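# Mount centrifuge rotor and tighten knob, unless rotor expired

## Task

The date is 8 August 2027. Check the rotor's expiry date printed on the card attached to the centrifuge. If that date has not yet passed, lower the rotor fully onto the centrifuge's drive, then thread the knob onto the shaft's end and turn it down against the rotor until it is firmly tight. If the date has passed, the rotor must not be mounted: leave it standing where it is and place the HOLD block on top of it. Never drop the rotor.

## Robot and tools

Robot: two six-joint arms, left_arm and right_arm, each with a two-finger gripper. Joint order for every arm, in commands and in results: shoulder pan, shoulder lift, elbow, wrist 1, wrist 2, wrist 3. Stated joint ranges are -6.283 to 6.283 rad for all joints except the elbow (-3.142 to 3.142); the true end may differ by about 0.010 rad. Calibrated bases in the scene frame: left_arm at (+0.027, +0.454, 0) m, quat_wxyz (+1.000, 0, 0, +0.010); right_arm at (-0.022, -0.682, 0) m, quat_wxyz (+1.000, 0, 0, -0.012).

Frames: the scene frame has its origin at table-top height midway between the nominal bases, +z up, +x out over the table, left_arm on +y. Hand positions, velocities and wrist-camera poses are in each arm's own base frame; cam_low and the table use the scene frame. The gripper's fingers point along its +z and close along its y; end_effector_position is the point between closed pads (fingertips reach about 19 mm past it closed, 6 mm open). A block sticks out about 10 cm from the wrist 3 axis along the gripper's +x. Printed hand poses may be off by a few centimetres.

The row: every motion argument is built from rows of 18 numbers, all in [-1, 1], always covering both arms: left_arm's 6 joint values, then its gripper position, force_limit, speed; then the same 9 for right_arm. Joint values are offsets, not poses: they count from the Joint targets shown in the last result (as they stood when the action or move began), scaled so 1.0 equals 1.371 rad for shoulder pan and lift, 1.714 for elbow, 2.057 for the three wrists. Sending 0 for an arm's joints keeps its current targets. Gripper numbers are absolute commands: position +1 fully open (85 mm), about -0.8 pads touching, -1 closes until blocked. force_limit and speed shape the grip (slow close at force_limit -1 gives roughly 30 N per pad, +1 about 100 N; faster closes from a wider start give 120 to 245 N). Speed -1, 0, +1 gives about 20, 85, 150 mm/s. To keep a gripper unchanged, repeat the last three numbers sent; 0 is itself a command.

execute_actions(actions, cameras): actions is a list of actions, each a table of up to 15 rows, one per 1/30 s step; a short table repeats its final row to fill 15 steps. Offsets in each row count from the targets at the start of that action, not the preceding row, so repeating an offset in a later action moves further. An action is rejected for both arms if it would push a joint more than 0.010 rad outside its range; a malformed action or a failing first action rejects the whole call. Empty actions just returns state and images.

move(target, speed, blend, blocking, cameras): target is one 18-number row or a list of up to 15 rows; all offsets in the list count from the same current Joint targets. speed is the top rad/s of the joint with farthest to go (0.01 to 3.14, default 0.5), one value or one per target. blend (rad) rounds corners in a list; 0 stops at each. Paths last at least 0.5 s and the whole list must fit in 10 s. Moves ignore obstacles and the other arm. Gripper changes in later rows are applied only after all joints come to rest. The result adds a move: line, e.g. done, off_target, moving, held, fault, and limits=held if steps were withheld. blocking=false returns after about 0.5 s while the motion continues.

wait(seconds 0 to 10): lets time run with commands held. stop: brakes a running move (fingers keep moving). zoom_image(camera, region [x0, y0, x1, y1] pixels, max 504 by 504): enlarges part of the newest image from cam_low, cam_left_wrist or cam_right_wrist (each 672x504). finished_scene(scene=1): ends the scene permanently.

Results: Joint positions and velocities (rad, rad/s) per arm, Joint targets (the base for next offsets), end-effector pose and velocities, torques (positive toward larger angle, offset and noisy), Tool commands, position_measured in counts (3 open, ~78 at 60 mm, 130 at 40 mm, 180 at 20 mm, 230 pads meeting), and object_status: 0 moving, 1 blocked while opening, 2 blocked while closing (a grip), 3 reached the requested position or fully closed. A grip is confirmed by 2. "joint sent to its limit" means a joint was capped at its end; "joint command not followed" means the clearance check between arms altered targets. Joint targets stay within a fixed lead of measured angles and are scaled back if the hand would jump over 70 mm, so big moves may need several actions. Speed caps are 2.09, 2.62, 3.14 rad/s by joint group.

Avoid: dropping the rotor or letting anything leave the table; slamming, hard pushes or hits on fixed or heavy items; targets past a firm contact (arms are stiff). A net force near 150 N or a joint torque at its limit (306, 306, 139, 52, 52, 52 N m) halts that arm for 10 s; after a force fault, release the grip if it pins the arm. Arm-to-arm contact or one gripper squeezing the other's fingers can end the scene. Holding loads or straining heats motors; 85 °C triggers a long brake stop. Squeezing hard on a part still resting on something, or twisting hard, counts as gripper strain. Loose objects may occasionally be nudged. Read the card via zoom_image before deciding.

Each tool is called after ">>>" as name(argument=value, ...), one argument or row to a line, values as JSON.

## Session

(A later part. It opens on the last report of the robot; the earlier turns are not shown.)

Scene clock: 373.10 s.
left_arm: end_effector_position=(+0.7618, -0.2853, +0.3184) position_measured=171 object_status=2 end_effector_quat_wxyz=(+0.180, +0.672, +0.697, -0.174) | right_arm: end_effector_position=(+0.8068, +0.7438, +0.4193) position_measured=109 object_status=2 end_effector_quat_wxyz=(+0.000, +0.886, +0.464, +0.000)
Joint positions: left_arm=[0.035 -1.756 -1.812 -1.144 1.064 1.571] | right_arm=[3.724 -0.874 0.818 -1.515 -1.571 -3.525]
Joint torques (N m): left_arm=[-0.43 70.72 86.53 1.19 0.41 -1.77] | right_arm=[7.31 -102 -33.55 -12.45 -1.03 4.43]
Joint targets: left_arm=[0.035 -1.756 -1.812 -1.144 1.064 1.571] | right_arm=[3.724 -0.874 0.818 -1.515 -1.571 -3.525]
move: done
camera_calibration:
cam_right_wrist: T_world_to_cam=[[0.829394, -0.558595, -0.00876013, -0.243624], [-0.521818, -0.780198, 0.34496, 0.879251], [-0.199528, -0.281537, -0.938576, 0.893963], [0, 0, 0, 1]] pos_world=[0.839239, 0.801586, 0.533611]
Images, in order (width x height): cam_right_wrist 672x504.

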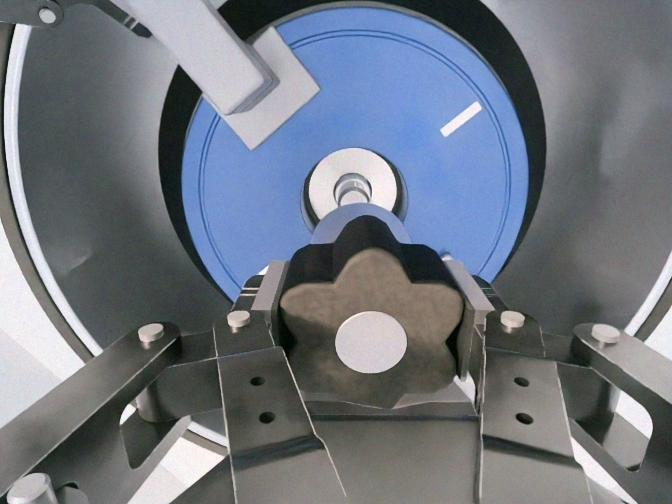

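>>> move(
  target=[0,0,0,0,0,0,-1,-0.1,-1,0,0,0,0,0,-1.0,-1,-1,-1],
  speed=1.8,
  cameras=["cam_right_wrist"],
)

>>> zoom_image(
  camera="cam_right_wrist",
  region=[310, 160, 390, 225],
)

Scene clock: 375.37 s.
left_arm: end_effector_position=(+0.7618, -0.2853, +0.3184) position_measured=171 object_status=2 end_effector_quat_wxyz=(+0.180, +0.672, +0.697, -0.174) | right_arm: end_effector_position=(+0.8068, +0.7438, +0.4192) position_measured=109 object_status=2 end_effector_quat_wxyz=(+0.000, +0.059, +0.998, +0.000)
Joint positions: left_arm=[0.035 -1.756 -1.812 -1.144 1.064 1.571] | right_arm=[3.724 -0.874 0.818 -1.515 -1.571 -5.582]
Joint torques (N m): left_arm=[0.82 70.95 87.72 1.78 0.99 -1.41] | right_arm=[5.76 -102.39 -34.87 -11.44 -1.13 -4.77]
Joint targets: left_arm=[0.035 -1.756 -1.812 -1.144 1.064 1.571] | right_arm=[3.724 -0.874 0.818 -1.515 -1.571 -5.582]
move: done
camera_calibration:
cam_right_wrist: T_world_to_cam=[[0.10632, 0.994288, -0.00935422, -0.815086], [0.933285, -0.0965427, 0.345918, -0.803574], [0.343039, -0.0455082, -0.938218, 0.280383], [0, 0, 0, 1]] pos_world=[0.740441, 0.74561, 0.533407]
Images, in order (width x height): cam_right_wrist 672x504.

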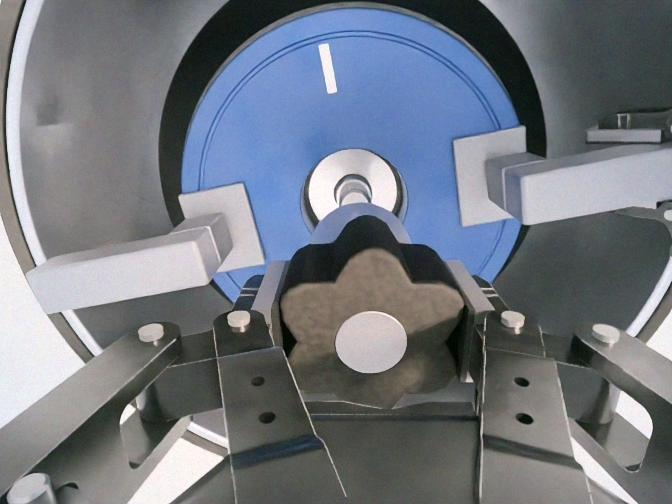

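Scaled by 6.300.

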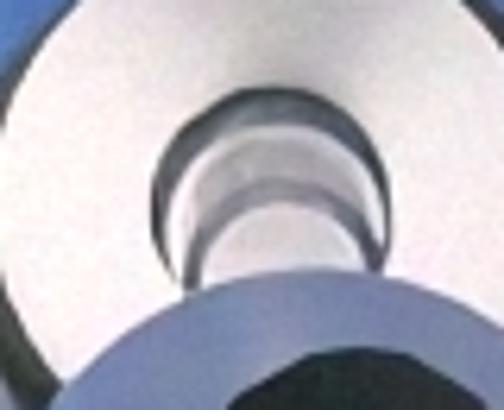

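>>> move(
  target=[0,0,0,0,0,0,-1,-0.1,-1,0,0.000949,0.075336,-0.063407,0,0,-1,-1,-1],
  speed=0.2,
  cameras=["cam_low", "cam_right_wrist"],
)

>>> zoom_image(
  camera="cam_low",
  region=[310, 120, 430, 210],
)

Scene clock: 378.10 s.
left_arm: end_effector_position=(+0.7618, -0.2853, +0.3184) position_measured=171 object_status=2 end_effector_quat_wxyz=(+0.180, +0.672, +0.697, -0.174) | right_arm: end_effector_position=(+0.8068, +0.7438, +0.3443) position_measured=109 object_status=2 end_effector_quat_wxyz=(+0.000, +0.059, +0.998, +0.000)
Joint positions: left_arm=[0.035 -1.756 -1.812 -1.144 1.064 1.571] | right_arm=[3.724 -0.873 0.947 -1.645 -1.571 -5.582]
Joint torques (N m): left_arm=[0.27 69.22 85.99 1.47 1.1 -1.4] | right_arm=[5.26 -92.73 -33.53 -12.15 -1.28 -4.67]
Joint targets: left_arm=[0.035 -1.756 -1.812 -1.144 1.064 1.571] | right_arm=[3.724 -0.873 0.947 -1.645 -1.571 -5.582]
move: done
camera_calibration:
cam_right_wrist: T_world_to_cam=[[0.106089, 0.994313, -0.00933677, -0.81554], [0.933311, -0.0963318, 0.345906, -0.777879], [0.34304, -0.0454108, -0.938223, 0.210129], [0, 0, 0, 1]] pos_world=[0.74044, 0.74551, 0.458607]
Images, in order (width x height): cam_low 672x504, cam_right_wrist 672x504.

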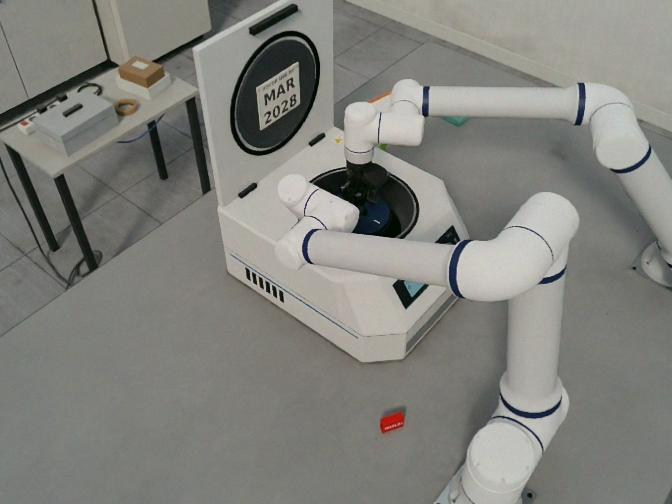

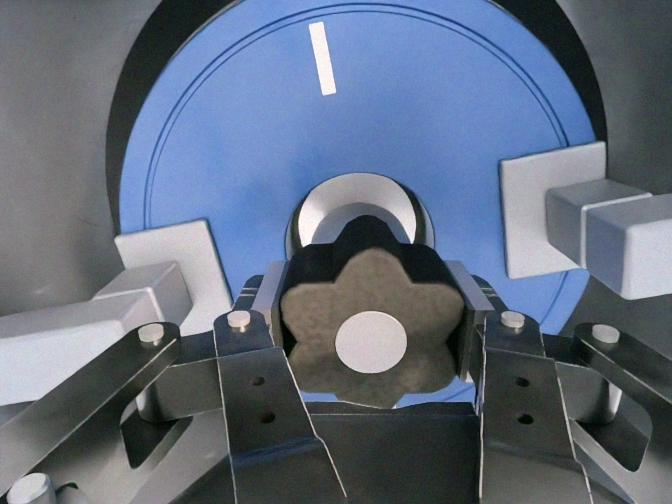

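Scaled by 4.200.

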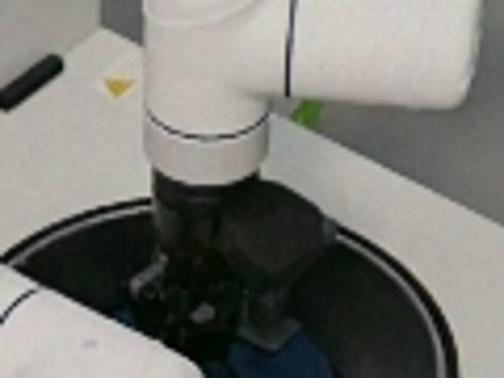

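>>> move(
  target=[0,0,0,0,0,0,-1,-0.1,-1,0,0.001191,0.008631,-0.007986,0,0,-1,-1,-1],
  speed=0.05,
  cameras=[],
)

Scene clock: 379.13 s.
left_arm: end_effector_position=(+0.7618, -0.2853, +0.3184) position_measured=171 object_status=2 end_effector_quat_wxyz=(+0.180, +0.672, +0.697, -0.174) | right_arm: end_effector_position=(+0.8067, +0.7438, +0.3344) position_measured=109 object_status=2 end_effector_quat_wxyz=(+0.000, +0.059, +0.998, +0.000)
Joint positions: left_arm=[0.035 -1.756 -1.812 -1.144 1.064 1.571] | right_arm=[3.724 -0.871 0.962 -1.662 -1.571 -5.582]
Joint torques (N m): left_arm=[1.32 70.24 85.84 1.68 0.58 -1.2] | right_arm=[4.83 -81.22 -34.18 -12.11 -1.58 -4.58]
Joint targets: left_arm=[0.035 -1.756 -1.812 -1.144 1.064 1.571] | right_arm=[3.724 -0.871 0.962 -1.662 -1.571 -5.582]
move: done
No camera images: "cameras" was empty.

>>> move(
  target=[0,0,0,0,0,0,-1,-0.1,-1,0,0.000706,0.004171,-0.003946,0,0,-1,-1,-1],
  speed=0.03,
  cameras=[],
)

Scene clock: 380.00 s.
left_arm: end_effector_position=(+0.7618, -0.2853, +0.3184) position_measured=171 object_status=2 end_effector_quat_wxyz=(+0.180, +0.672, +0.697, -0.174) | right_arm: end_effector_position=(+0.8067, +0.7438, +0.3293) position_measured=109 object_status=2 end_effector_quat_wxyz=(+0.000, +0.059, +0.998, +0.000)
Joint positions: left_arm=[0.035 -1.756 -1.812 -1.144 1.064 1.571] | right_arm=[3.724 -0.87 0.969 -1.67 -1.571 -5.582]
Joint torques (N m): left_arm=[-0.03 71.49 85.02 1.05 1.03 -1.61] | right_arm=[5.12 -80.82 -35.04 -12.2 -1.37 -4.81]
Joint targets: left_arm=[0.035 -1.756 -1.812 -1.144 1.064 1.571] | right_arm=[3.724 -0.870 0.969 -1.670 -1.571 -5.582]
move: done
No camera images: "cameras" was empty.

>>> move(
  target=[0,0,0,0,0,0,-1,-0.1,-1,0,0.000282,0.001668,-0.001578,0,0,-1,-1,-1],
  speed=0.03,
  cameras=[],
)

>>> move(
  target=[0,0,0,0,0,0,-1,-0.1,-1,0,0.000282,0.001668,-0.001578,0,0,-1,-1,-1],
  speed=0.03,
  cameras=["cam_right_wrist"],
)

Scene clock: 380.87 s.
left_arm: end_effector_position=(+0.7618, -0.2853, +0.3184) position_measured=171 object_status=2 end_effector_quat_wxyz=(+0.180, +0.672, +0.697, -0.174) | right_arm: end_effector_position=(+0.8068, +0.7438, +0.3274) position_measured=109 object_status=2 end_effector_quat_wxyz=(+0.000, +0.059, +0.998, +0.000)
Joint positions: left_arm=[0.035 -1.756 -1.812 -1.144 1.064 1.571] | right_arm=[3.724 -0.87 0.972 -1.673 -1.571 -5.582]
Joint torques (N m): left_arm=[-0.89 69.89 85.57 1.37 0.7 -1.27] | right_arm=[5.01 -68.52 -20.94 -6.22 -1.37 -4.6]
Joint targets: left_arm=[0.035 -1.756 -1.812 -1.144 1.064 1.571] | right_arm=[3.724 -0.870 0.972 -1.673 -1.571 -5.582]
move: done
No camera images: "cameras" was empty.

Scene clock: 381.57 s.
left_arm: end_effector_position=(+0.7618, -0.2853, +0.3184) position_measured=171 object_status=2 end_effector_quat_wxyz=(+0.180, +0.672, +0.697, -0.174) | right_arm: end_effector_position=(+0.8067, +0.7438, +0.3253) position_measured=109 object_status=2 end_effector_quat_wxyz=(+0.000, +0.059, +0.998, +0.000)
Joint positions: left_arm=[0.035 -1.756 -1.812 -1.144 1.064 1.571] | right_arm=[3.724 -0.869 0.974 -1.676 -1.571 -5.582]
Joint torques (N m): left_arm=[0.64 68.75 83.92 1.34 1.39 -1.55] | right_arm=[1.33 -75.5 -26.25 -4.86 -1.65 -4.41]
Joint targets: left_arm=[0.035 -1.756 -1.812 -1.144 1.064 1.571] | right_arm=[3.724 -0.869 0.975 -1.677 -1.571 -5.582]
move: done
camera_calibration:
cam_right_wrist: T_world_to_cam=[[0.106089, 0.994313, -0.00933647, -0.815709], [0.933311, -0.0963327, 0.345906, -0.771178], [0.34304, -0.0454108, -0.938223, 0.192244], [0, 0, 0, 1]] pos_world=[0.74034, 0.74551, 0.439507]
Images, in order (width x height): cam_right_wrist 672x504.

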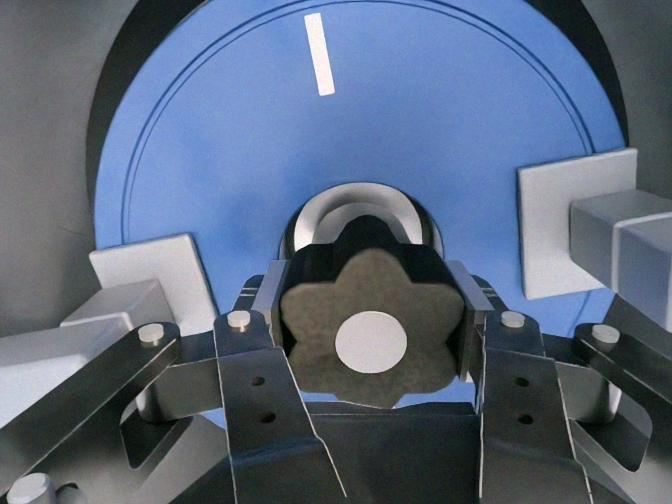

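>>> move(
  target=[0,0,0,0,0,0,-1,-0.1,-1,0,0.00007,0.000417,-0.000394,0,0.5,-1,-1,-1],
  speed=1.0,
  cameras=[],
)

Scene clock: 383.57 s.
left_arm: end_effector_position=(+0.7618, -0.2853, +0.3184) position_measured=171 object_status=2 end_effector_quat_wxyz=(+0.180, +0.672, +0.697, -0.174) | right_arm: end_effector_position=(+0.8067, +0.7438, +0.3247) position_measured=109 object_status=2 end_effector_quat_wxyz=(+0.000, +0.543, +0.840, +0.000)
Joint positions: left_arm=[0.035 -1.756 -1.812 -1.144 1.064 1.571] | right_arm=[3.724 -0.869 0.975 -1.677 -1.571 -4.554]
Joint torques (N m): left_arm=[-0.72 69.47 80 1.68 0.78 -1.54] | right_arm=[-7.41 -81.5 -29.13 -4.48 -1.85 5.02]
Joint targets: left_arm=[0.035 -1.756 -1.812 -1.144 1.064 1.571] | right_arm=[3.724 -0.869 0.975 -1.677 -1.571 -4.553]
move: done
No camera images: "cameras" was empty.

>>> move(
  target=[0,0,0,0,0,0,-1,-0.1,-1,0,0.000112,0.000667,-0.00063,0,1.0,-1,-1,-1],
  speed=1.2,
  cameras=["cam_right_wrist"],
)

Scene clock: 386.37 s.
left_arm: end_effector_position=(+0.7618, -0.2853, +0.3184) position_measured=171 object_status=2 end_effector_quat_wxyz=(+0.180, +0.672, +0.697, -0.174) | right_arm: end_effector_position=(+0.8067, +0.7438, +0.3239) position_measured=109 object_status=2 end_effector_quat_wxyz=(+0.000, +1.000, -0.031, +0.000)
Joint positions: left_arm=[0.035 -1.756 -1.812 -1.144 1.064 1.571] | right_arm=[3.724 -0.869 0.976 -1.679 -1.571 -2.496]
Joint torques (N m): left_arm=[0.53 68.04 74.82 1.87 0.86 -1.5] | right_arm=[-18.18 -81.4 -29.87 -4.94 -1.99 4.59]
Joint targets: left_arm=[0.035 -1.756 -1.812 -1.144 1.064 1.571] | right_arm=[3.724 -0.869 0.976 -1.679 -1.571 -2.496]
move: done
camera_calibration:
cam_right_wrist: T_world_to_cam=[[-0.0503365, -0.998689, -0.00932669, 0.792814], [-0.937713, 0.0440448, 0.344608, 0.63464], [-0.343746, 0.0260921, -0.9387, 0.692041], [0, 0, 0, 1]] pos_world=[0.872904, 0.745765, 0.438311]
Images, in order (width x height): cam_right_wrist 672x504.

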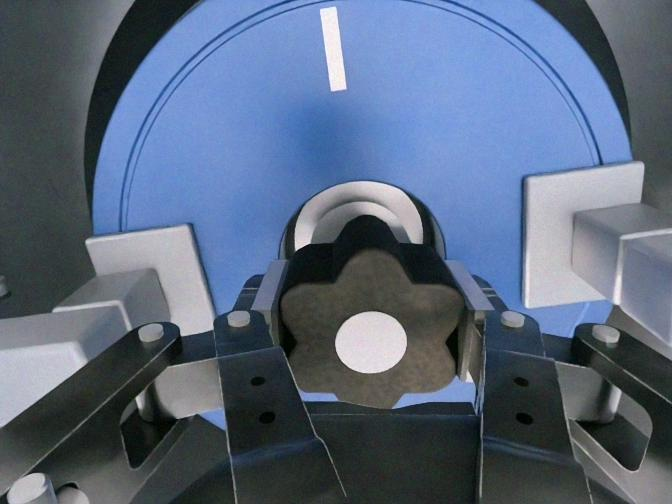

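>>> move(
  target=[0,0,0,0,0,0,-1,-0.1,-1,0,0,0,0,0,1.0,-1,-1,-1],
  speed=1.2,
  cameras=["cam_right_wrist"],
)

Scene clock: 389.10 s.
left_arm: end_effector_position=(+0.7618, -0.2853, +0.3184) position_measured=171 object_status=2 end_effector_quat_wxyz=(+0.180, +0.672, +0.697, -0.174) | right_arm: end_effector_position=(+0.8067, +0.7438, +0.3239) position_measured=109 object_status=2 end_effector_quat_wxyz=(+0.000, -0.489, +0.872, +0.000)
Joint positions: left_arm=[0.035 -1.756 -1.812 -1.144 1.064 1.571] | right_arm=[3.724 -0.869 0.976 -1.679 -1.571 -0.439]
Joint torques (N m): left_arm=[-1.13 69.8 67.81 2.32 0.84 -0.96] | right_arm=[-9.76 -83.72 -32.5 3.05 -2.01 4.46]
Joint targets: left_arm=[0.035 -1.756 -1.812 -1.144 1.064 1.571] | right_arm=[3.724 -0.869 0.976 -1.679 -1.571 -0.439]
move: done
camera_calibration:
cam_right_wrist: T_world_to_cam=[[-0.859316, 0.511348, -0.00991766, 0.322504], [0.476926, 0.808172, 0.345542, -1.07524], [0.184707, 0.2922, -0.938351, 0.0676363], [0, 0, 0, 1]] pos_world=[0.777452, 0.684307, 0.438207]
Images, in order (width x height): cam_right_wrist 672x504.

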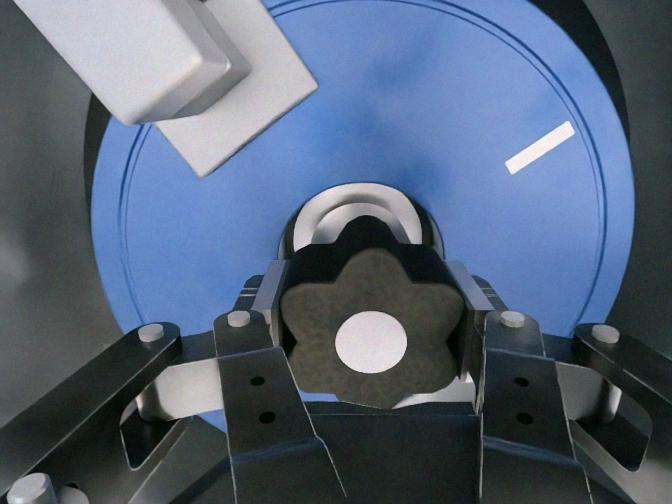

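>>> move(
  target=[0,0,0,0,0,0,-1,-0.1,-1,0,-0.00021,-0.00125,0.00118,0,0,-1,-1,-1],
  speed=0.1,
  cameras=["cam_right_wrist"],
)

Scene clock: 390.17 s.
left_arm: end_effector_position=(+0.7618, -0.2853, +0.3184) position_measured=171 object_status=2 end_effector_quat_wxyz=(+0.180, +0.672, +0.697, -0.174) | right_arm: end_effector_position=(+0.8068, +0.7438, +0.3254) position_measured=109 object_status=2 end_effector_quat_wxyz=(+0.000, -0.489, +0.872, +0.000)
Joint positions: left_arm=[0.035 -1.756 -1.812 -1.144 1.064 1.571] | right_arm=[3.724 -0.869 0.974 -1.676 -1.571 -0.439]
Joint torques (N m): left_arm=[1.02 72.45 66.69 2.63 1.01 -1.6] | right_arm=[-5.4 -108.06 -52.32 1.22 -2.19 4.35]
Joint targets: left_arm=[0.035 -1.756 -1.812 -1.144 1.064 1.571] | right_arm=[3.724 -0.869 0.974 -1.676 -1.571 -0.439]
move: done
camera_calibration:
cam_right_wrist: T_world_to_cam=[[-0.859184, 0.511569, -0.00996635, 0.322286], [0.477125, 0.808067, 0.345514, -1.07583], [0.184808, 0.292105, -0.938361, 0.0690347], [0, 0, 0, 1]] pos_world=[0.777451, 0.684308, 0.439707]
Images, in order (width x height): cam_right_wrist 672x504.

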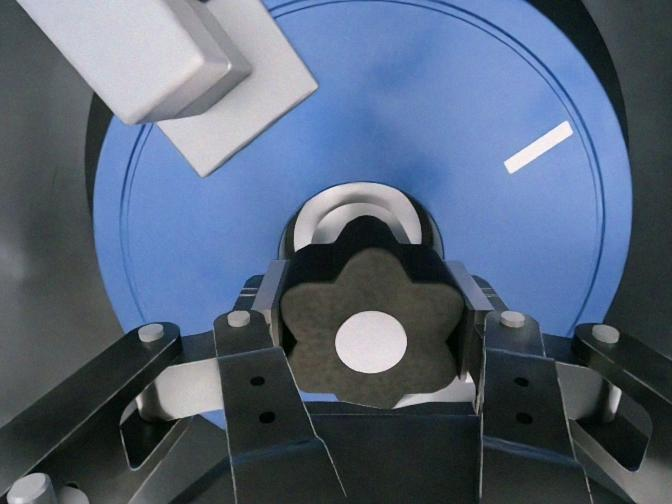

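>>> move(
  target=[0,0,0,0,0,0,-1,-0.1,-1,0,0.000462,0.002752,-0.0026,0,0,-1,-1,-1],
  speed=0.03,
  cameras=["cam_right_wrist"],
)

Scene clock: 391.17 s.
left_arm: end_effector_position=(+0.7618, -0.2853, +0.3184) position_measured=171 object_status=2 end_effector_quat_wxyz=(+0.180, +0.672, +0.697, -0.174) | right_arm: end_effector_position=(+0.8067, +0.7438, +0.3223) position_measured=109 object_status=2 end_effector_quat_wxyz=(+0.000, -0.489, +0.872, +0.000)
Joint positions: left_arm=[0.035 -1.756 -1.812 -1.144 1.064 1.571] | right_arm=[3.724 -0.869 0.979 -1.681 -1.571 -0.439]
Joint torques (N m): left_arm=[1.27 71.26 65.2 2.79 0.39 -1.37] | right_arm=[-0.39 -77.89 -30.17 -7.26 -2.3 3.88]
Joint targets: left_arm=[0.035 -1.756 -1.812 -1.144 1.064 1.571] | right_arm=[3.724 -0.869 0.979 -1.682 -1.571 -0.439]
move: done
camera_calibration:
cam_right_wrist: T_world_to_cam=[[-0.859184, 0.511569, -0.00996772, 0.322168], [0.477118, 0.808056, 0.345547, -1.07468], [0.184826, 0.292133, -0.938348, 0.0660116], [0, 0, 0, 1]] pos_world=[0.777351, 0.684308, 0.436507]
Images, in order (width x height): cam_right_wrist 672x504.

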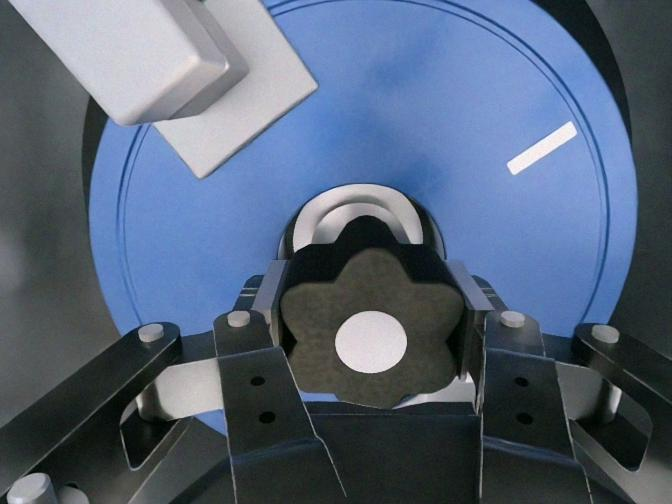

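>>> move(
  target=[0,0,0,0,0,0,-1,-0.1,-1,0,0.00029,0.00168,-0.00157,0,0,-1,-1,-1],
  speed=0.03,
  cameras=[],
)

>>> move(
  target=[0,0,0,0,0,0,-1,-0.1,-1,0,0.00029,0.00168,-0.00157,0,0,-1,-1,-1],
  speed=0.03,
  cameras=["cam_right_wrist"],
)

Scene clock: 392.07 s.
left_arm: end_effector_position=(+0.7618, -0.2853, +0.3184) position_measured=171 object_status=2 end_effector_quat_wxyz=(+0.180, +0.672, +0.697, -0.174) | right_arm: end_effector_position=(+0.8067, +0.7437, +0.3202) position_measured=109 object_status=2 end_effector_quat_wxyz=(+0.000, -0.489, +0.872, +0.000)
Joint positions: left_arm=[0.035 -1.756 -1.812 -1.144 1.064 1.571] | right_arm=[3.724 -0.868 0.982 -1.685 -1.571 -0.439]
Joint torques (N m): left_arm=[0.76 69.9 63.32 3.17 0.65 -1.51] | right_arm=[5.08 -76.28 -27.24 -6.62 -2.09 3.63]
Joint targets: left_arm=[0.035 -1.756 -1.812 -1.144 1.064 1.571] | right_arm=[3.724 -0.868 0.982 -1.685 -1.571 -0.439]
move: done
No camera images: "cameras" was empty.

Scene clock: 392.77 s.
left_arm: end_effector_position=(+0.7618, -0.2853, +0.3184) position_measured=171 object_status=2 end_effector_quat_wxyz=(+0.180, +0.672, +0.697, -0.174) | right_arm: end_effector_position=(+0.8067, +0.7438, +0.3185) position_measured=109 object_status=2 end_effector_quat_wxyz=(+0.000, -0.489, +0.872, +0.000)
Joint positions: left_arm=[0.035 -1.756 -1.812 -1.144 1.064 1.571] | right_arm=[3.724 -0.868 0.985 -1.688 -1.571 -0.439]
Joint torques (N m): left_arm=[3.35 68.89 61.45 2.88 0.53 -1.2] | right_arm=[5.56 -43.64 -6.04 -3.98 -2.22 3.33]
Joint targets: left_arm=[0.035 -1.756 -1.812 -1.144 1.064 1.571] | right_arm=[3.724 -0.868 0.985 -1.688 -1.571 -0.439]
move: done
camera_calibration:
cam_right_wrist: T_world_to_cam=[[-0.859186, 0.511565, -0.0100434, 0.32222], [0.477045, 0.807997, 0.345787, -1.07333], [0.185008, 0.292304, -0.938259, 0.0622709], [0, 0, 0, 1]] pos_world=[0.777352, 0.684208, 0.432806]
Images, in order (width x height): cam_right_wrist 672x504.

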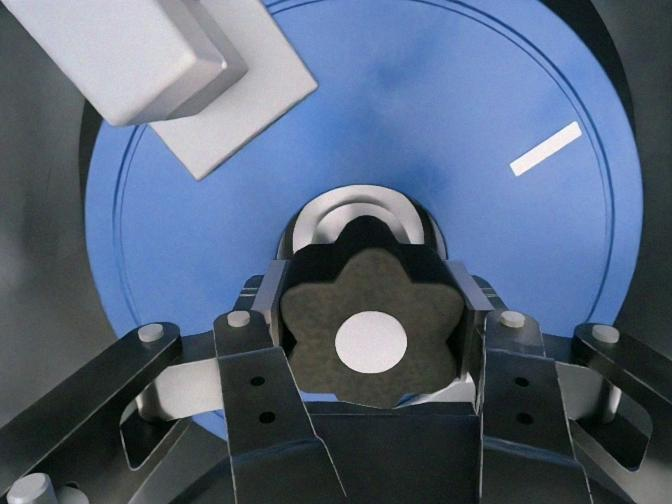

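>>> move(
  target=[0,0,0,0,0,0,-1,-0.1,-1,0,0,0,0,0,1.0,-1,-1,-1],
  speed=1.0,
  cameras=["cam_right_wrist"],
)

Scene clock: 395.77 s.
left_arm: end_effector_position=(+0.7618, -0.2853, +0.3184) position_measured=171 object_status=2 end_effector_quat_wxyz=(+0.180, +0.672, +0.697, -0.174) | right_arm: end_effector_position=(+0.8067, +0.7437, +0.3180) position_measured=109 object_status=2 end_effector_quat_wxyz=(+0.000, +0.495, +0.869, +0.000)
Joint positions: left_arm=[0.035 -1.756 -1.812 -1.144 1.064 1.571] | right_arm=[3.724 -0.868 0.985 -1.688 -1.571 1.618]
Joint torques (N m): left_arm=[1.89 70.08 62.88 3.62 0.7 -1.17] | right_arm=[-13.93 -55.78 -22.58 7.15 -2.49 5.31]
Joint targets: left_arm=[0.035 -1.756 -1.812 -1.144 1.064 1.571] | right_arm=[3.724 -0.868 0.985 -1.688 -1.571 1.618]
move: done
camera_calibration:
cam_right_wrist: T_world_to_cam=[[0.853808, 0.520511, -0.00894682, -1.06667], [0.491093, -0.799612, 0.345613, 0.111195], [0.172742, -0.299481, -0.938334, 0.511846], [0, 0, 0, 1]] pos_world=[0.767711, 0.797417, 0.432309]
Images, in order (width x height): cam_right_wrist 672x504.

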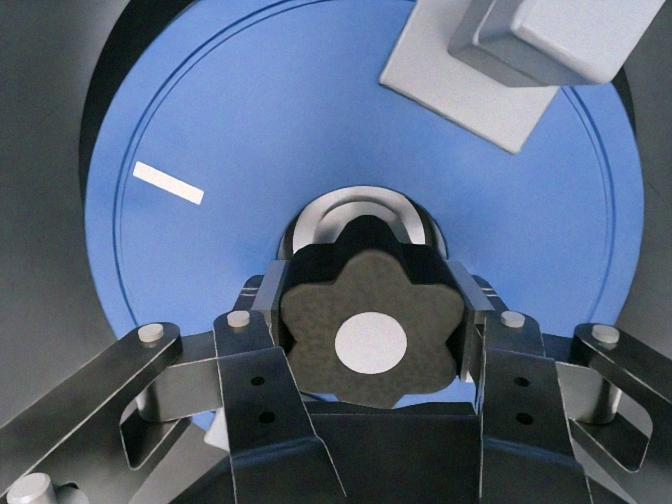

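>>> move(
  target=[0,0,0,0,0,0,-1,-0.1,-1,0,0.00014,0.00083,-0.00078,0,1.0,-1,-1,-1],
  speed=1.0,
  cameras=["cam_right_wrist"],
)

Scene clock: 398.70 s.
left_arm: end_effector_position=(+0.7618, -0.2853, +0.3184) position_measured=171 object_status=2 end_effector_quat_wxyz=(+0.180, +0.672, +0.697, -0.174) | right_arm: end_effector_position=(+0.8066, +0.7438, +0.3171) position_measured=109 object_status=2 end_effector_quat_wxyz=(+0.000, +1.000, +0.024, +0.000)
Joint positions: left_arm=[0.035 -1.756 -1.812 -1.144 1.064 1.571] | right_arm=[3.724 -0.868 0.986 -1.69 -1.571 3.675]
Joint torques (N m): left_arm=[0.83 71.6 63.77 4.11 0.69 -0.83] | right_arm=[-11.87 -37.98 -3.06 -0.23 -2.59 5.12]
Joint targets: left_arm=[0.035 -1.756 -1.812 -1.144 1.064 1.571] | right_arm=[3.724 -0.868 0.986 -1.690 -1.571 3.676]
move: done
camera_calibration:
cam_right_wrist: T_world_to_cam=[[0.0610761, -0.99809, -0.00923684, 0.702415], [-0.93674, -0.0605124, 0.344756, 0.713825], [-0.344656, -0.0124038, -0.938647, 0.714878], [0, 0, 0, 1]] pos_world=[0.872154, 0.753137, 0.431411]
Images, in order (width x height): cam_right_wrist 672x504.

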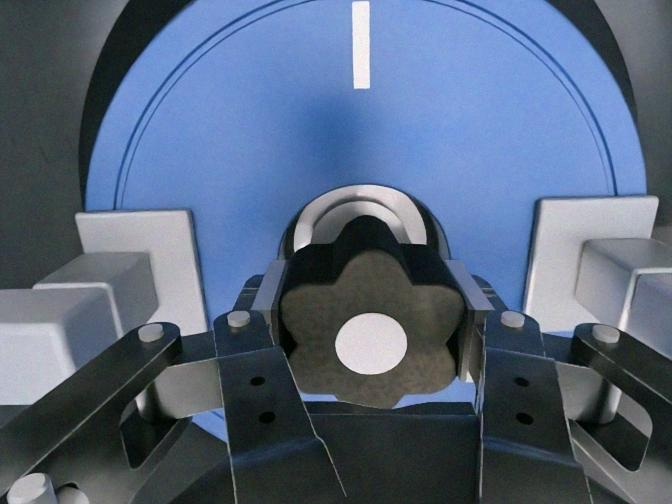

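>>> move(
  target=[0,0,0,0,0,0,-1,-0.1,-1,0,0.000112,0.000667,-0.00063,0,1.0,-1,-1,-1],
  speed=1.2,
  cameras=["cam_right_wrist"],
)

Scene clock: 401.57 s.
left_arm: end_effector_position=(+0.7618, -0.2853, +0.3184) position_measured=171 object_status=2 end_effector_quat_wxyz=(+0.180, +0.672, +0.697, -0.174) | right_arm: end_effector_position=(+0.8066, +0.7437, +0.3163) position_measured=109 object_status=2 end_effector_quat_wxyz=(+0.000, -0.537, +0.844, +0.000)
Joint positions: left_arm=[0.035 -1.756 -1.812 -1.144 1.064 1.571] | right_arm=[3.724 -0.868 0.987 -1.691 -1.571 5.733]
Joint torques (N m): left_arm=[1.69 69.04 65.73 4.58 0.31 -0.77] | right_arm=[-7.71 -46.06 -6.97 0.05 -3.13 5.03]
Joint targets: left_arm=[0.035 -1.756 -1.812 -1.144 1.064 1.571] | right_arm=[3.724 -0.868 0.987 -1.691 -1.571 5.733]
move: done
camera_calibration:
cam_right_wrist: T_world_to_cam=[[-0.910879, 0.412556, -0.00987936, 0.437452], [0.384071, 0.856258, 0.345415, -1.03329], [0.150962, 0.310837, -0.938398, 0.073925], [0, 0, 0, 1]] pos_world=[0.784163, 0.681311, 0.430607]
Images, in order (width x height): cam_right_wrist 672x504.

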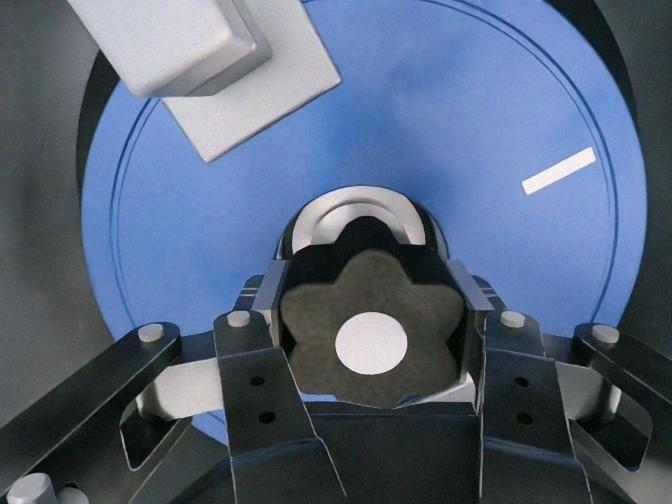

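>>> move(
  target=[
    [0,0,0,0,0,0,-1,-0.1,-1,0,0,0,0,0,0,0.6,-1,-0.3],
    [0,0,0,0,0,0,-1,-0.1,-1,0,0,0,0,0,-1.0,0.6,-1,-0.3],
  ],
  speed=3.0,
  cameras=["cam_right_wrist"],
)

Scene clock: 404.87 s.
left_arm: end_effector_position=(+0.7618, -0.2853, +0.3184) position_measured=171 object_status=2 end_effector_quat_wxyz=(+0.180, +0.672, +0.697, -0.174) | right_arm: end_effector_position=(+0.8066, +0.7437, +0.3163) position_measured=53 object_status=3 end_effector_quat_wxyz=(+0.000, +1.000, +0.024, +0.000)
Joint positions: left_arm=[0.035 -1.756 -1.812 -1.144 1.064 1.571] | right_arm=[3.724 -0.868 0.987 -1.691 -1.571 3.676]
Joint torques (N m): left_arm=[-0.92 72.52 67.4 4.73 0.81 -0.94] | right_arm=[6.12 -99.14 -49.42 -11.14 0.17 -4.68]
Joint targets: left_arm=[0.035 -1.756 -1.812 -1.144 1.064 1.571] | right_arm=[3.724 -0.868 0.987 -1.691 -1.571 3.676]
move: done
camera_calibration:
cam_right_wrist: T_world_to_cam=[[0.0606679, -0.998116, -0.00918806, 0.702661], [-0.936766, -0.0601125, 0.344755, 0.713815], [-0.344658, -0.0123085, -0.938648, 0.714056], [0, 0, 0, 1]] pos_world=[0.872154, 0.753035, 0.430611]
Images, in order (width x height): cam_right_wrist 672x504.

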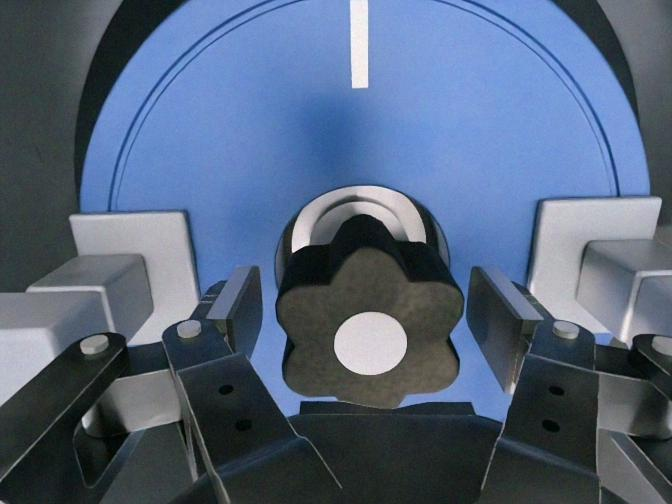

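>>> execute_actions(
  actions=[
    [[0,0,0,0,0,0,-1,-0.1,-1,0,0,0,0,0,-0.729217,0.6,-1,-0.3]],
    [[0,0,0,0,0,0,-1,-0.1,-1,0,0,0,0,0,-0.729217,0.6,-1,-0.3]],
    [[0,0,0,0,0,0,-1,-0.1,-1,0,0,0,0,0,-0.729217,0.6,-1,-0.3]],
    [[0,0,0,0,0,0,-1,-0.1,-1,0,0,0,0,0,-0.729217,0.6,-1,-0.3]],
    [[0,0,0,0,0,0,-1,-0.1,-1,0,0,0,0,0,-0.729217,0.6,-1,-0.3]],
    [[0,0,0,0,0,0,-1,-0.1,-1,0,0,0,0,0,-0.729217,0.6,-1,-0.3]],
  ],
  cameras=[],
)

Scene clock: 408.80 s.
left_arm: end_effector_position=(+0.7618, -0.2853, +0.3184) position_measured=171 object_status=2 end_effector_quat_wxyz=(+0.180, +0.672, +0.697, -0.174) | right_arm: end_effector_position=(+0.8066, +0.7437, +0.3163) position_measured=53 object_status=3 end_effector_quat_wxyz=(+0.000, +0.187, +0.982, +0.000)
Joint positions: left_arm=[0.035 -1.756 -1.812 -1.144 1.064 1.571] | right_arm=[3.724 -0.868 0.987 -1.691 -1.571 -5.325]
Joint torques (N m): left_arm=[0.35 73.13 69.7 4.59 0.37 -0.83] | right_arm=[6.63 -98.41 -46.34 -9.66 1.12 -4.63]
Joint targets: left_arm=[0.035 -1.756 -1.812 -1.144 1.064 1.571] | right_arm=[3.724 -0.868 0.987 -1.691 -1.571 -5.325]
Step readings (joint positions of left_arm | right_arm):
0: [0.035 -1.756 -1.812 -1.144 1.064 1.571] | [3.724 -0.868 0.987 -1.691 -1.571 3.676]
1: [0.035 -1.756 -1.812 -1.144 1.064 1.571] | [3.724 -0.868 0.987 -1.691 -1.571 3.674]
2: [0.035 -1.756 -1.812 -1.144 1.064 1.571] | [3.724 -0.868 0.987 -1.691 -1.571 3.637]
4: [0.035 -1.756 -1.812 -1.144 1.064 1.571] | [3.724 -0.868 0.987 -1.691 -1.571 3.515]
8: [0.035 -1.756 -1.812 -1.144 1.064 1.571] | [3.724 -0.868 0.987 -1.691 -1.571 3.149]
15: [0.035 -1.756 -1.812 -1.144 1.064 1.571] | [3.724 -0.868 0.987 -1.691 -1.571 2.437]
16: [0.035 -1.756 -1.812 -1.144 1.064 1.571] | [3.724 -0.868 0.987 -1.691 -1.571 2.355]
17: [0.035 -1.756 -1.812 -1.144 1.064 1.571] | [3.724 -0.868 0.987 -1.691 -1.571 2.273]
19: [0.035 -1.756 -1.812 -1.144 1.064 1.571] | [3.724 -0.868 0.987 -1.691 -1.571 2.092]
23: [0.035 -1.756 -1.812 -1.144 1.064 1.571] | [3.724 -0.868 0.987 -1.691 -1.571 1.681]
30: [0.035 -1.756 -1.812 -1.144 1.064 1.571] | [3.724 -0.868 0.987 -1.691 -1.571 0.957]
31: [0.035 -1.756 -1.812 -1.144 1.064 1.571] | [3.724 -0.868 0.987 -1.691 -1.571 0.869]
32: [0.035 -1.756 -1.812 -1.144 1.064 1.571] | [3.724 -0.868 0.987 -1.691 -1.571 0.765]
34: [0.035 -1.756 -1.812 -1.144 1.064 1.571] | [3.724 -0.868 0.987 -1.691 -1.571 0.582]
38: [0.035 -1.756 -1.812 -1.144 1.064 1.571] | [3.724 -0.868 0.987 -1.691 -1.571 0.169]
45: [0.035 -1.756 -1.812 -1.144 1.064 1.571] | [3.724 -0.868 0.987 -1.691 -1.571 -0.556]
46: [0.035 -1.756 -1.812 -1.144 1.064 1.571] | [3.724 -0.868 0.987 -1.691 -1.571 -0.641]
47: [0.035 -1.756 -1.812 -1.144 1.064 1.571] | [3.724 -0.868 0.987 -1.691 -1.571 -0.724]
49: [0.035 -1.756 -1.812 -1.144 1.064 1.571] | [3.724 -0.868 0.987 -1.691 -1.571 -0.906]
53: [0.035 -1.756 -1.812 -1.144 1.064 1.571] | [3.724 -0.868 0.987 -1.691 -1.571 -1.319]
60: [0.035 -1.756 -1.812 -1.144 1.064 1.571] | [3.724 -0.868 0.987 -1.691 -1.571 -2.043]
61: [0.035 -1.756 -1.812 -1.144 1.064 1.571] | [3.724 -0.868 0.987 -1.691 -1.571 -2.131]
62: [0.035 -1.756 -1.812 -1.144 1.064 1.571] | [3.724 -0.868 0.987 -1.691 -1.571 -2.235]
64: [0.035 -1.756 -1.812 -1.144 1.064 1.571] | [3.724 -0.868 0.987 -1.691 -1.571 -2.418]
68: [0.035 -1.756 -1.812 -1.144 1.064 1.571] | [3.724 -0.868 0.987 -1.691 -1.571 -2.832]
75: [0.035 -1.756 -1.812 -1.144 1.064 1.571] | [3.724 -0.868 0.987 -1.691 -1.571 -3.556]
76: [0.035 -1.756 -1.812 -1.144 1.064 1.571] | [3.724 -0.868 0.987 -1.691 -1.571 -3.641]
77: [0.035 -1.756 -1.812 -1.144 1.064 1.571] | [3.724 -0.868 0.987 -1.691 -1.571 -3.724]
79: [0.035 -1.756 -1.812 -1.144 1.064 1.571] | [3.724 -0.868 0.987 -1.691 -1.571 -3.907]
83: [0.035 -1.756 -1.812 -1.144 1.064 1.571] | [3.724 -0.868 0.987 -1.691 -1.571 -4.320]
90: [0.035 -1.756 -1.812 -1.144 1.064 1.571] | [3.724 -0.868 0.987 -1.691 -1.571 -5.044]
No camera images: "cameras" was empty.

>>> move(
  target=[
    [0,0,0,0,0,0,-1,-0.1,-1,0,0,0,0,0,-0.224356,0.6,-1,-0.3],
    [0,0,0,0,0,0,-1,-0.1,-1,0,0,0,0,0,-0.224356,-1,-1,-1],
  ],
  speed=1.5,
  cameras=["cam_right_wrist"],
)

Scene clock: 411.67 s.
left_arm: end_effector_position=(+0.7618, -0.2853, +0.3184) position_measured=171 object_status=2 end_effector_quat_wxyz=(+0.180, +0.672, +0.697, -0.174) | right_arm: end_effector_position=(+0.8066, +0.7437, +0.3163) position_measured=109 object_status=0 end_effector_quat_wxyz=(+0.000, -0.043, +0.999, +0.000)
Joint positions: left_arm=[0.035 -1.756 -1.812 -1.144 1.064 1.571] | right_arm=[3.724 -0.868 0.987 -1.691 -1.571 -5.787]
Joint torques (N m): left_arm=[3.13 72.72 69.51 5.59 0.42 -0.88] | right_arm=[3.02 -93.82 -44.09 -8.44 0.35 -4.65]
Joint targets: left_arm=[0.035 -1.756 -1.812 -1.144 1.064 1.571] | right_arm=[3.724 -0.868 0.987 -1.691 -1.571 -5.787]
move: done
camera_calibration:
cam_right_wrist: T_world_to_cam=[[-0.0985282, 0.995089, -0.00952148, -0.651201], [0.933406, 0.0957297, 0.345818, -0.910887], [0.345031, 0.0251854, -0.938253, 0.129822], [0, 0, 0, 1]] pos_world=[0.741273, 0.731932, 0.430607]
Images, in order (width x height): cam_right_wrist 672x504.

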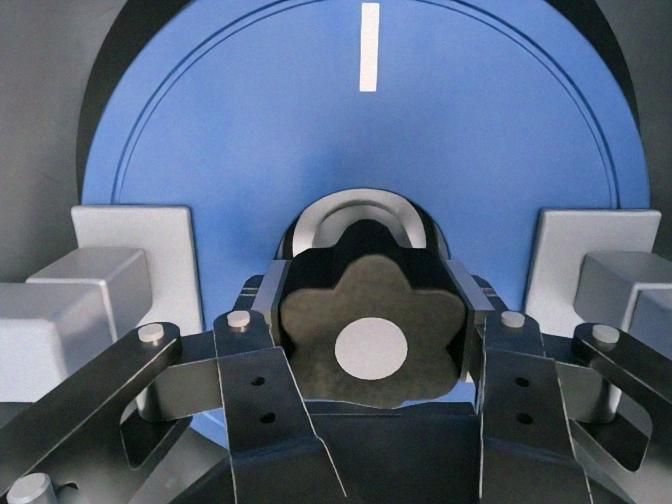

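>>> zoom_image(
  camera="cam_right_wrist",
  region=[220, 180, 530, 430],
)

Scaled by 1.626.

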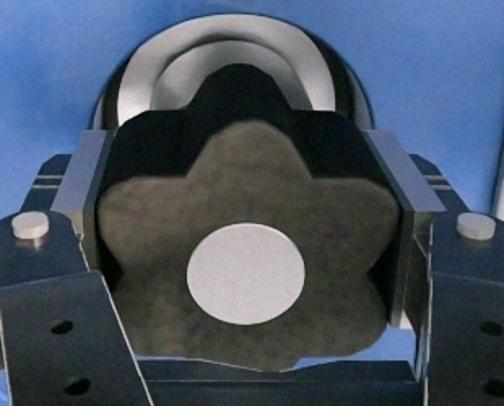

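>>> move(
  target=[0,0,0,0,0,0,-1,-0.1,-1,0,-0.00028,-0.00167,0.00157,0,0,-1,-1,-1],
  speed=0.1,
  cameras=["cam_right_wrist"],
)

>>> zoom_image(
  camera="cam_right_wrist",
  region=[220, 180, 530, 430],
)

Scene clock: 413.90 s.
left_arm: end_effector_position=(+0.7618, -0.2853, +0.3184) position_measured=171 object_status=2 end_effector_quat_wxyz=(+0.180, +0.672, +0.697, -0.174) | right_arm: end_effector_position=(+0.8066, +0.7438, +0.3178) position_measured=109 object_status=2 end_effector_quat_wxyz=(+0.000, -0.043, +0.999, +0.000)
Joint positions: left_arm=[0.035 -1.756 -1.812 -1.144 1.064 1.571] | right_arm=[3.724 -0.868 0.985 -1.688 -1.571 -5.787]
Joint torques (N m): left_arm=[-1.07 71.13 70.21 5.84 0.39 -1.01] | right_arm=[-19.62 -134.66 -73.12 -4.12 -2.61 -3.1]
Joint targets: left_arm=[0.035 -1.756 -1.812 -1.144 1.064 1.571] | right_arm=[3.724 -0.868 0.984 -1.688 -1.571 -5.787]
move: done
camera_calibration:
cam_right_wrist: T_world_to_cam=[[-0.0985503, 0.995085, -0.00970001, -0.65118], [0.933545, 0.0958226, 0.345416, -0.911506], [0.344648, 0.0249855, -0.938399, 0.131687], [0, 0, 0, 1]] pos_world=[0.741372, 0.732031, 0.432108]
Images, in order (width x height): cam_right_wrist 672x504.

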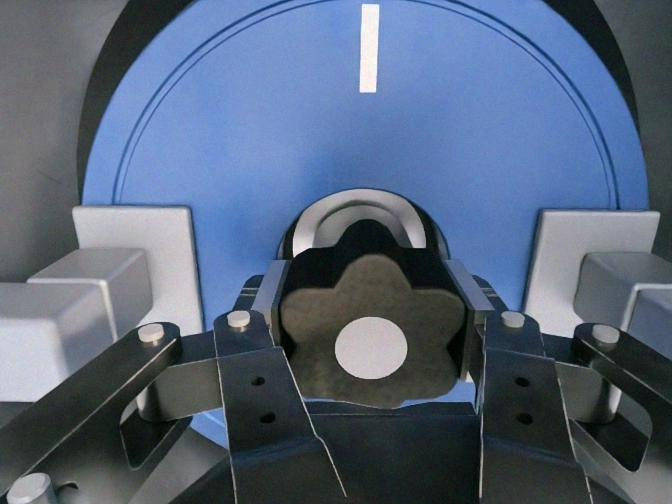

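Scaled by 1.626.

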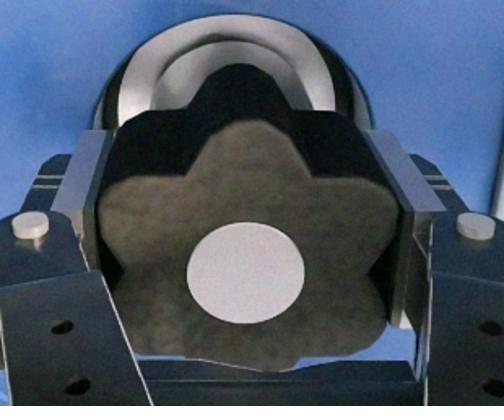

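>>> move(
  target=[0,0,0,0,0,0,-1,-0.1,-1,0,-0.00014,-0.00083,0.00078,0,0,-1,-1,-1],
  speed=0.1,
  cameras=["cam_right_wrist"],
)

>>> zoom_image(
  camera="cam_right_wrist",
  region=[220, 180, 530, 430],
)

Scene clock: 415.07 s.
left_arm: end_effector_position=(+0.7618, -0.2853, +0.3184) position_measured=171 object_status=2 end_effector_quat_wxyz=(+0.180, +0.672, +0.697, -0.174) | right_arm: end_effector_position=(+0.8067, +0.7438, +0.3193) position_measured=109 object_status=2 end_effector_quat_wxyz=(+0.000, -0.043, +0.999, +0.000)
Joint positions: left_arm=[0.035 -1.756 -1.812 -1.144 1.064 1.571] | right_arm=[3.724 -0.868 0.983 -1.686 -1.571 -5.787]
Joint torques (N m): left_arm=[-2.15 70.5 72.27 5.45 0.25 -0.38] | right_arm=[-20.76 -140.54 -74.81 -6.54 -3.98 -2.33]
Joint targets: left_arm=[0.035 -1.756 -1.812 -1.144 1.064 1.571] | right_arm=[3.724 -0.868 0.983 -1.686 -1.571 -5.787]
move: done
camera_calibration:
cam_right_wrist: T_world_to_cam=[[-0.0985205, 0.99509, -0.00951849, -0.651171], [0.933406, 0.0957213, 0.345818, -0.911978], [0.345031, 0.0251855, -0.938253, 0.132509], [0, 0, 0, 1]] pos_world=[0.741373, 0.731932, 0.433507]
Images, in order (width x height): cam_right_wrist 672x504.

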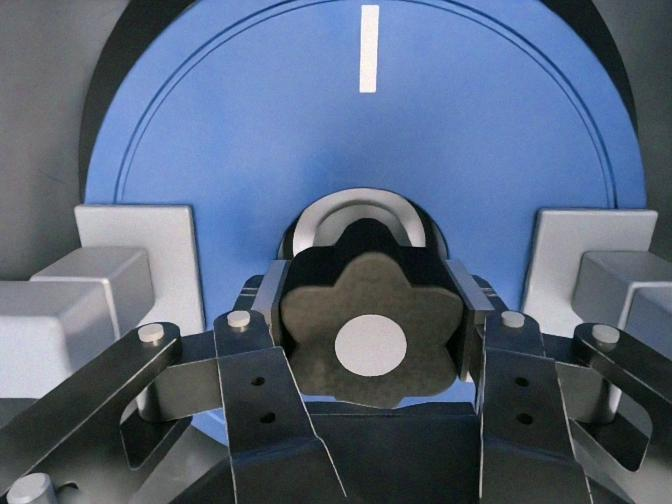

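Scaled by 1.626.

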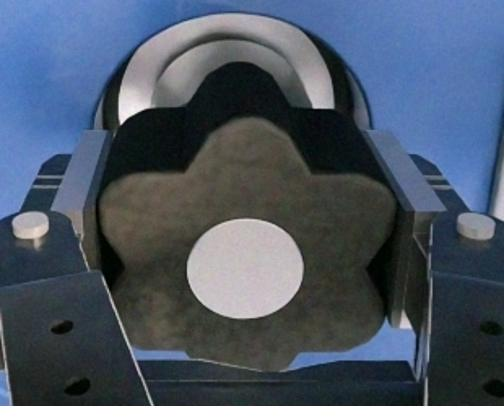

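>>> execute_actions(
  actions=[
    [[0,0,0,0,0,0,-1,-0.1,-1,0,0,0,0,0,0.729217,-1,-1,-1]],
    [[0,0,0,0,0,0,-1,-0.1,-1,0,0,0,0,0,0.729217,-1,-1,-1]],
    [[0,0,0,0,0,0,-1,-0.1,-1,0,0,0,0,0,0.729217,-1,-1,-1]],
    [[0,0,0,0,0,0,-1,-0.1,-1,0,0,0,0,0,0.729217,-1,-1,-1]],
  ],
  cameras=["cam_right_wrist"],
)

>>> zoom_image(
  camera="cam_right_wrist",
  region=[220, 180, 530, 430],
)

Scene clock: 418.53 s.
left_arm: end_effector_position=(+0.7618, -0.2853, +0.3184) position_measured=171 object_status=2 end_effector_quat_wxyz=(+0.180, +0.672, +0.697, -0.174) | right_arm: end_effector_position=(+0.8067, +0.7437, +0.3193) position_measured=109 object_status=2 end_effector_quat_wxyz=(+0.000, -0.183, +0.983, +0.000)
Joint positions: left_arm=[0.035 -1.756 -1.812 -1.145 1.064 1.571] | right_arm=[3.724 -0.868 0.983 -1.686 -1.571 0.214]
Joint torques (N m): left_arm=[-24.17 71.16 73.98 1.92 -5.63 -0.15] | right_arm=[1.41 -174.95 -91.7 -14.42 -1.24 5.42]
Joint targets: left_arm=[0.035 -1.756 -1.812 -1.144 1.064 1.571] | right_arm=[3.724 -0.868 0.983 -1.686 -1.571 0.214]
Step readings (joint positions of left_arm | right_arm):
0: [0.035 -1.756 -1.812 -1.144 1.064 1.571] | [3.724 -0.868 0.983 -1.686 -1.571 -5.787]
1: [0.035 -1.756 -1.812 -1.144 1.064 1.571] | [3.724 -0.868 0.983 -1.686 -1.571 -5.785]
2: [0.035 -1.756 -1.812 -1.144 1.064 1.571] | [3.724 -0.868 0.983 -1.686 -1.571 -5.756]
4: [0.035 -1.756 -1.812 -1.144 1.064 1.571] | [3.724 -0.868 0.983 -1.686 -1.571 -5.620]
8: [0.035 -1.756 -1.812 -1.144 1.064 1.571] | [3.724 -0.868 0.983 -1.686 -1.571 -5.276]
15: [0.035 -1.756 -1.812 -1.144 1.064 1.571] | [3.724 -0.868 0.983 -1.686 -1.571 -4.564]
16: [0.035 -1.756 -1.812 -1.144 1.064 1.571] | [3.724 -0.868 0.983 -1.686 -1.571 -4.460]
17: [0.035 -1.756 -1.812 -1.144 1.064 1.571] | [3.724 -0.868 0.983 -1.686 -1.571 -4.377]
19: [0.036 -1.756 -1.812 -1.144 1.065 1.571] | [3.724 -0.868 0.983 -1.686 -1.571 -4.196]
23: [0.036 -1.756 -1.812 -1.144 1.065 1.571] | [3.724 -0.868 0.983 -1.686 -1.571 -3.784]
30: [0.036 -1.756 -1.812 -1.144 1.065 1.571] | [3.724 -0.868 0.983 -1.686 -1.571 -3.060]
31: [0.036 -1.756 -1.812 -1.144 1.065 1.571] | [3.724 -0.868 0.983 -1.686 -1.571 -2.974]
32: [0.036 -1.756 -1.812 -1.144 1.065 1.571] | [3.724 -0.868 0.983 -1.686 -1.571 -2.891]
34: [0.036 -1.756 -1.812 -1.144 1.065 1.571] | [3.724 -0.868 0.983 -1.686 -1.571 -2.686]
38: [0.035 -1.756 -1.812 -1.144 1.064 1.571] | [3.724 -0.868 0.983 -1.686 -1.571 -2.296]
45: [0.035 -1.756 -1.812 -1.144 1.064 1.571] | [3.724 -0.868 0.983 -1.686 -1.571 -1.572]
46: [0.035 -1.756 -1.812 -1.144 1.064 1.571] | [3.724 -0.868 0.983 -1.686 -1.571 -1.464]
47: [0.035 -1.756 -1.812 -1.144 1.064 1.571] | [3.724 -0.868 0.983 -1.686 -1.571 -1.380]
49: [0.035 -1.756 -1.812 -1.144 1.064 1.571] | [3.724 -0.868 0.983 -1.686 -1.571 -1.197]
53: [0.035 -1.756 -1.812 -1.144 1.064 1.571] | [3.724 -0.868 0.983 -1.686 -1.571 -0.784]
60: [0.035 -1.756 -1.812 -1.145 1.064 1.571] | [3.724 -0.868 0.983 -1.686 -1.571 -0.060]
camera_calibration:
cam_right_wrist: T_world_to_cam=[[-0.372247, 0.928083, -0.00972041, -0.380518], [0.869635, 0.352425, 0.345734, -1.05146], [0.324296, 0.120245, -0.938282, 0.0785258], [0, 0, 0, 1]] pos_world=[0.747274, 0.714271, 0.433506]
Images, in order (width x height): cam_right_wrist 672x504.

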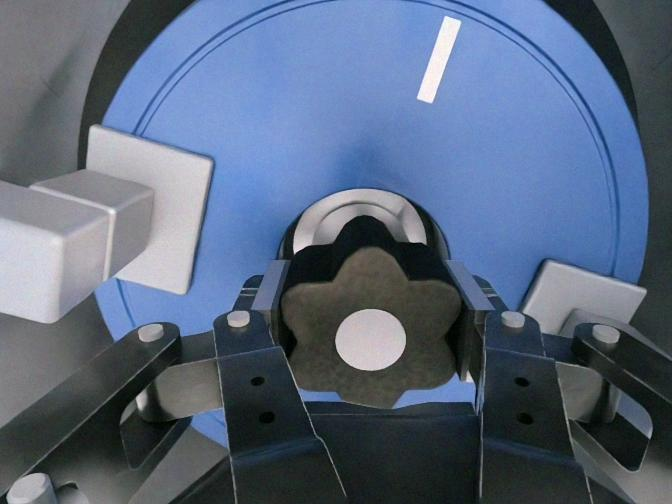

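Scaled by 1.626.

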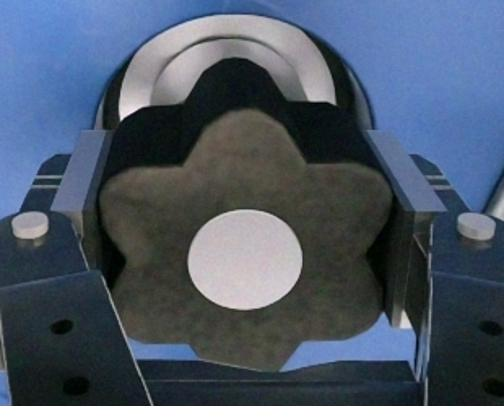

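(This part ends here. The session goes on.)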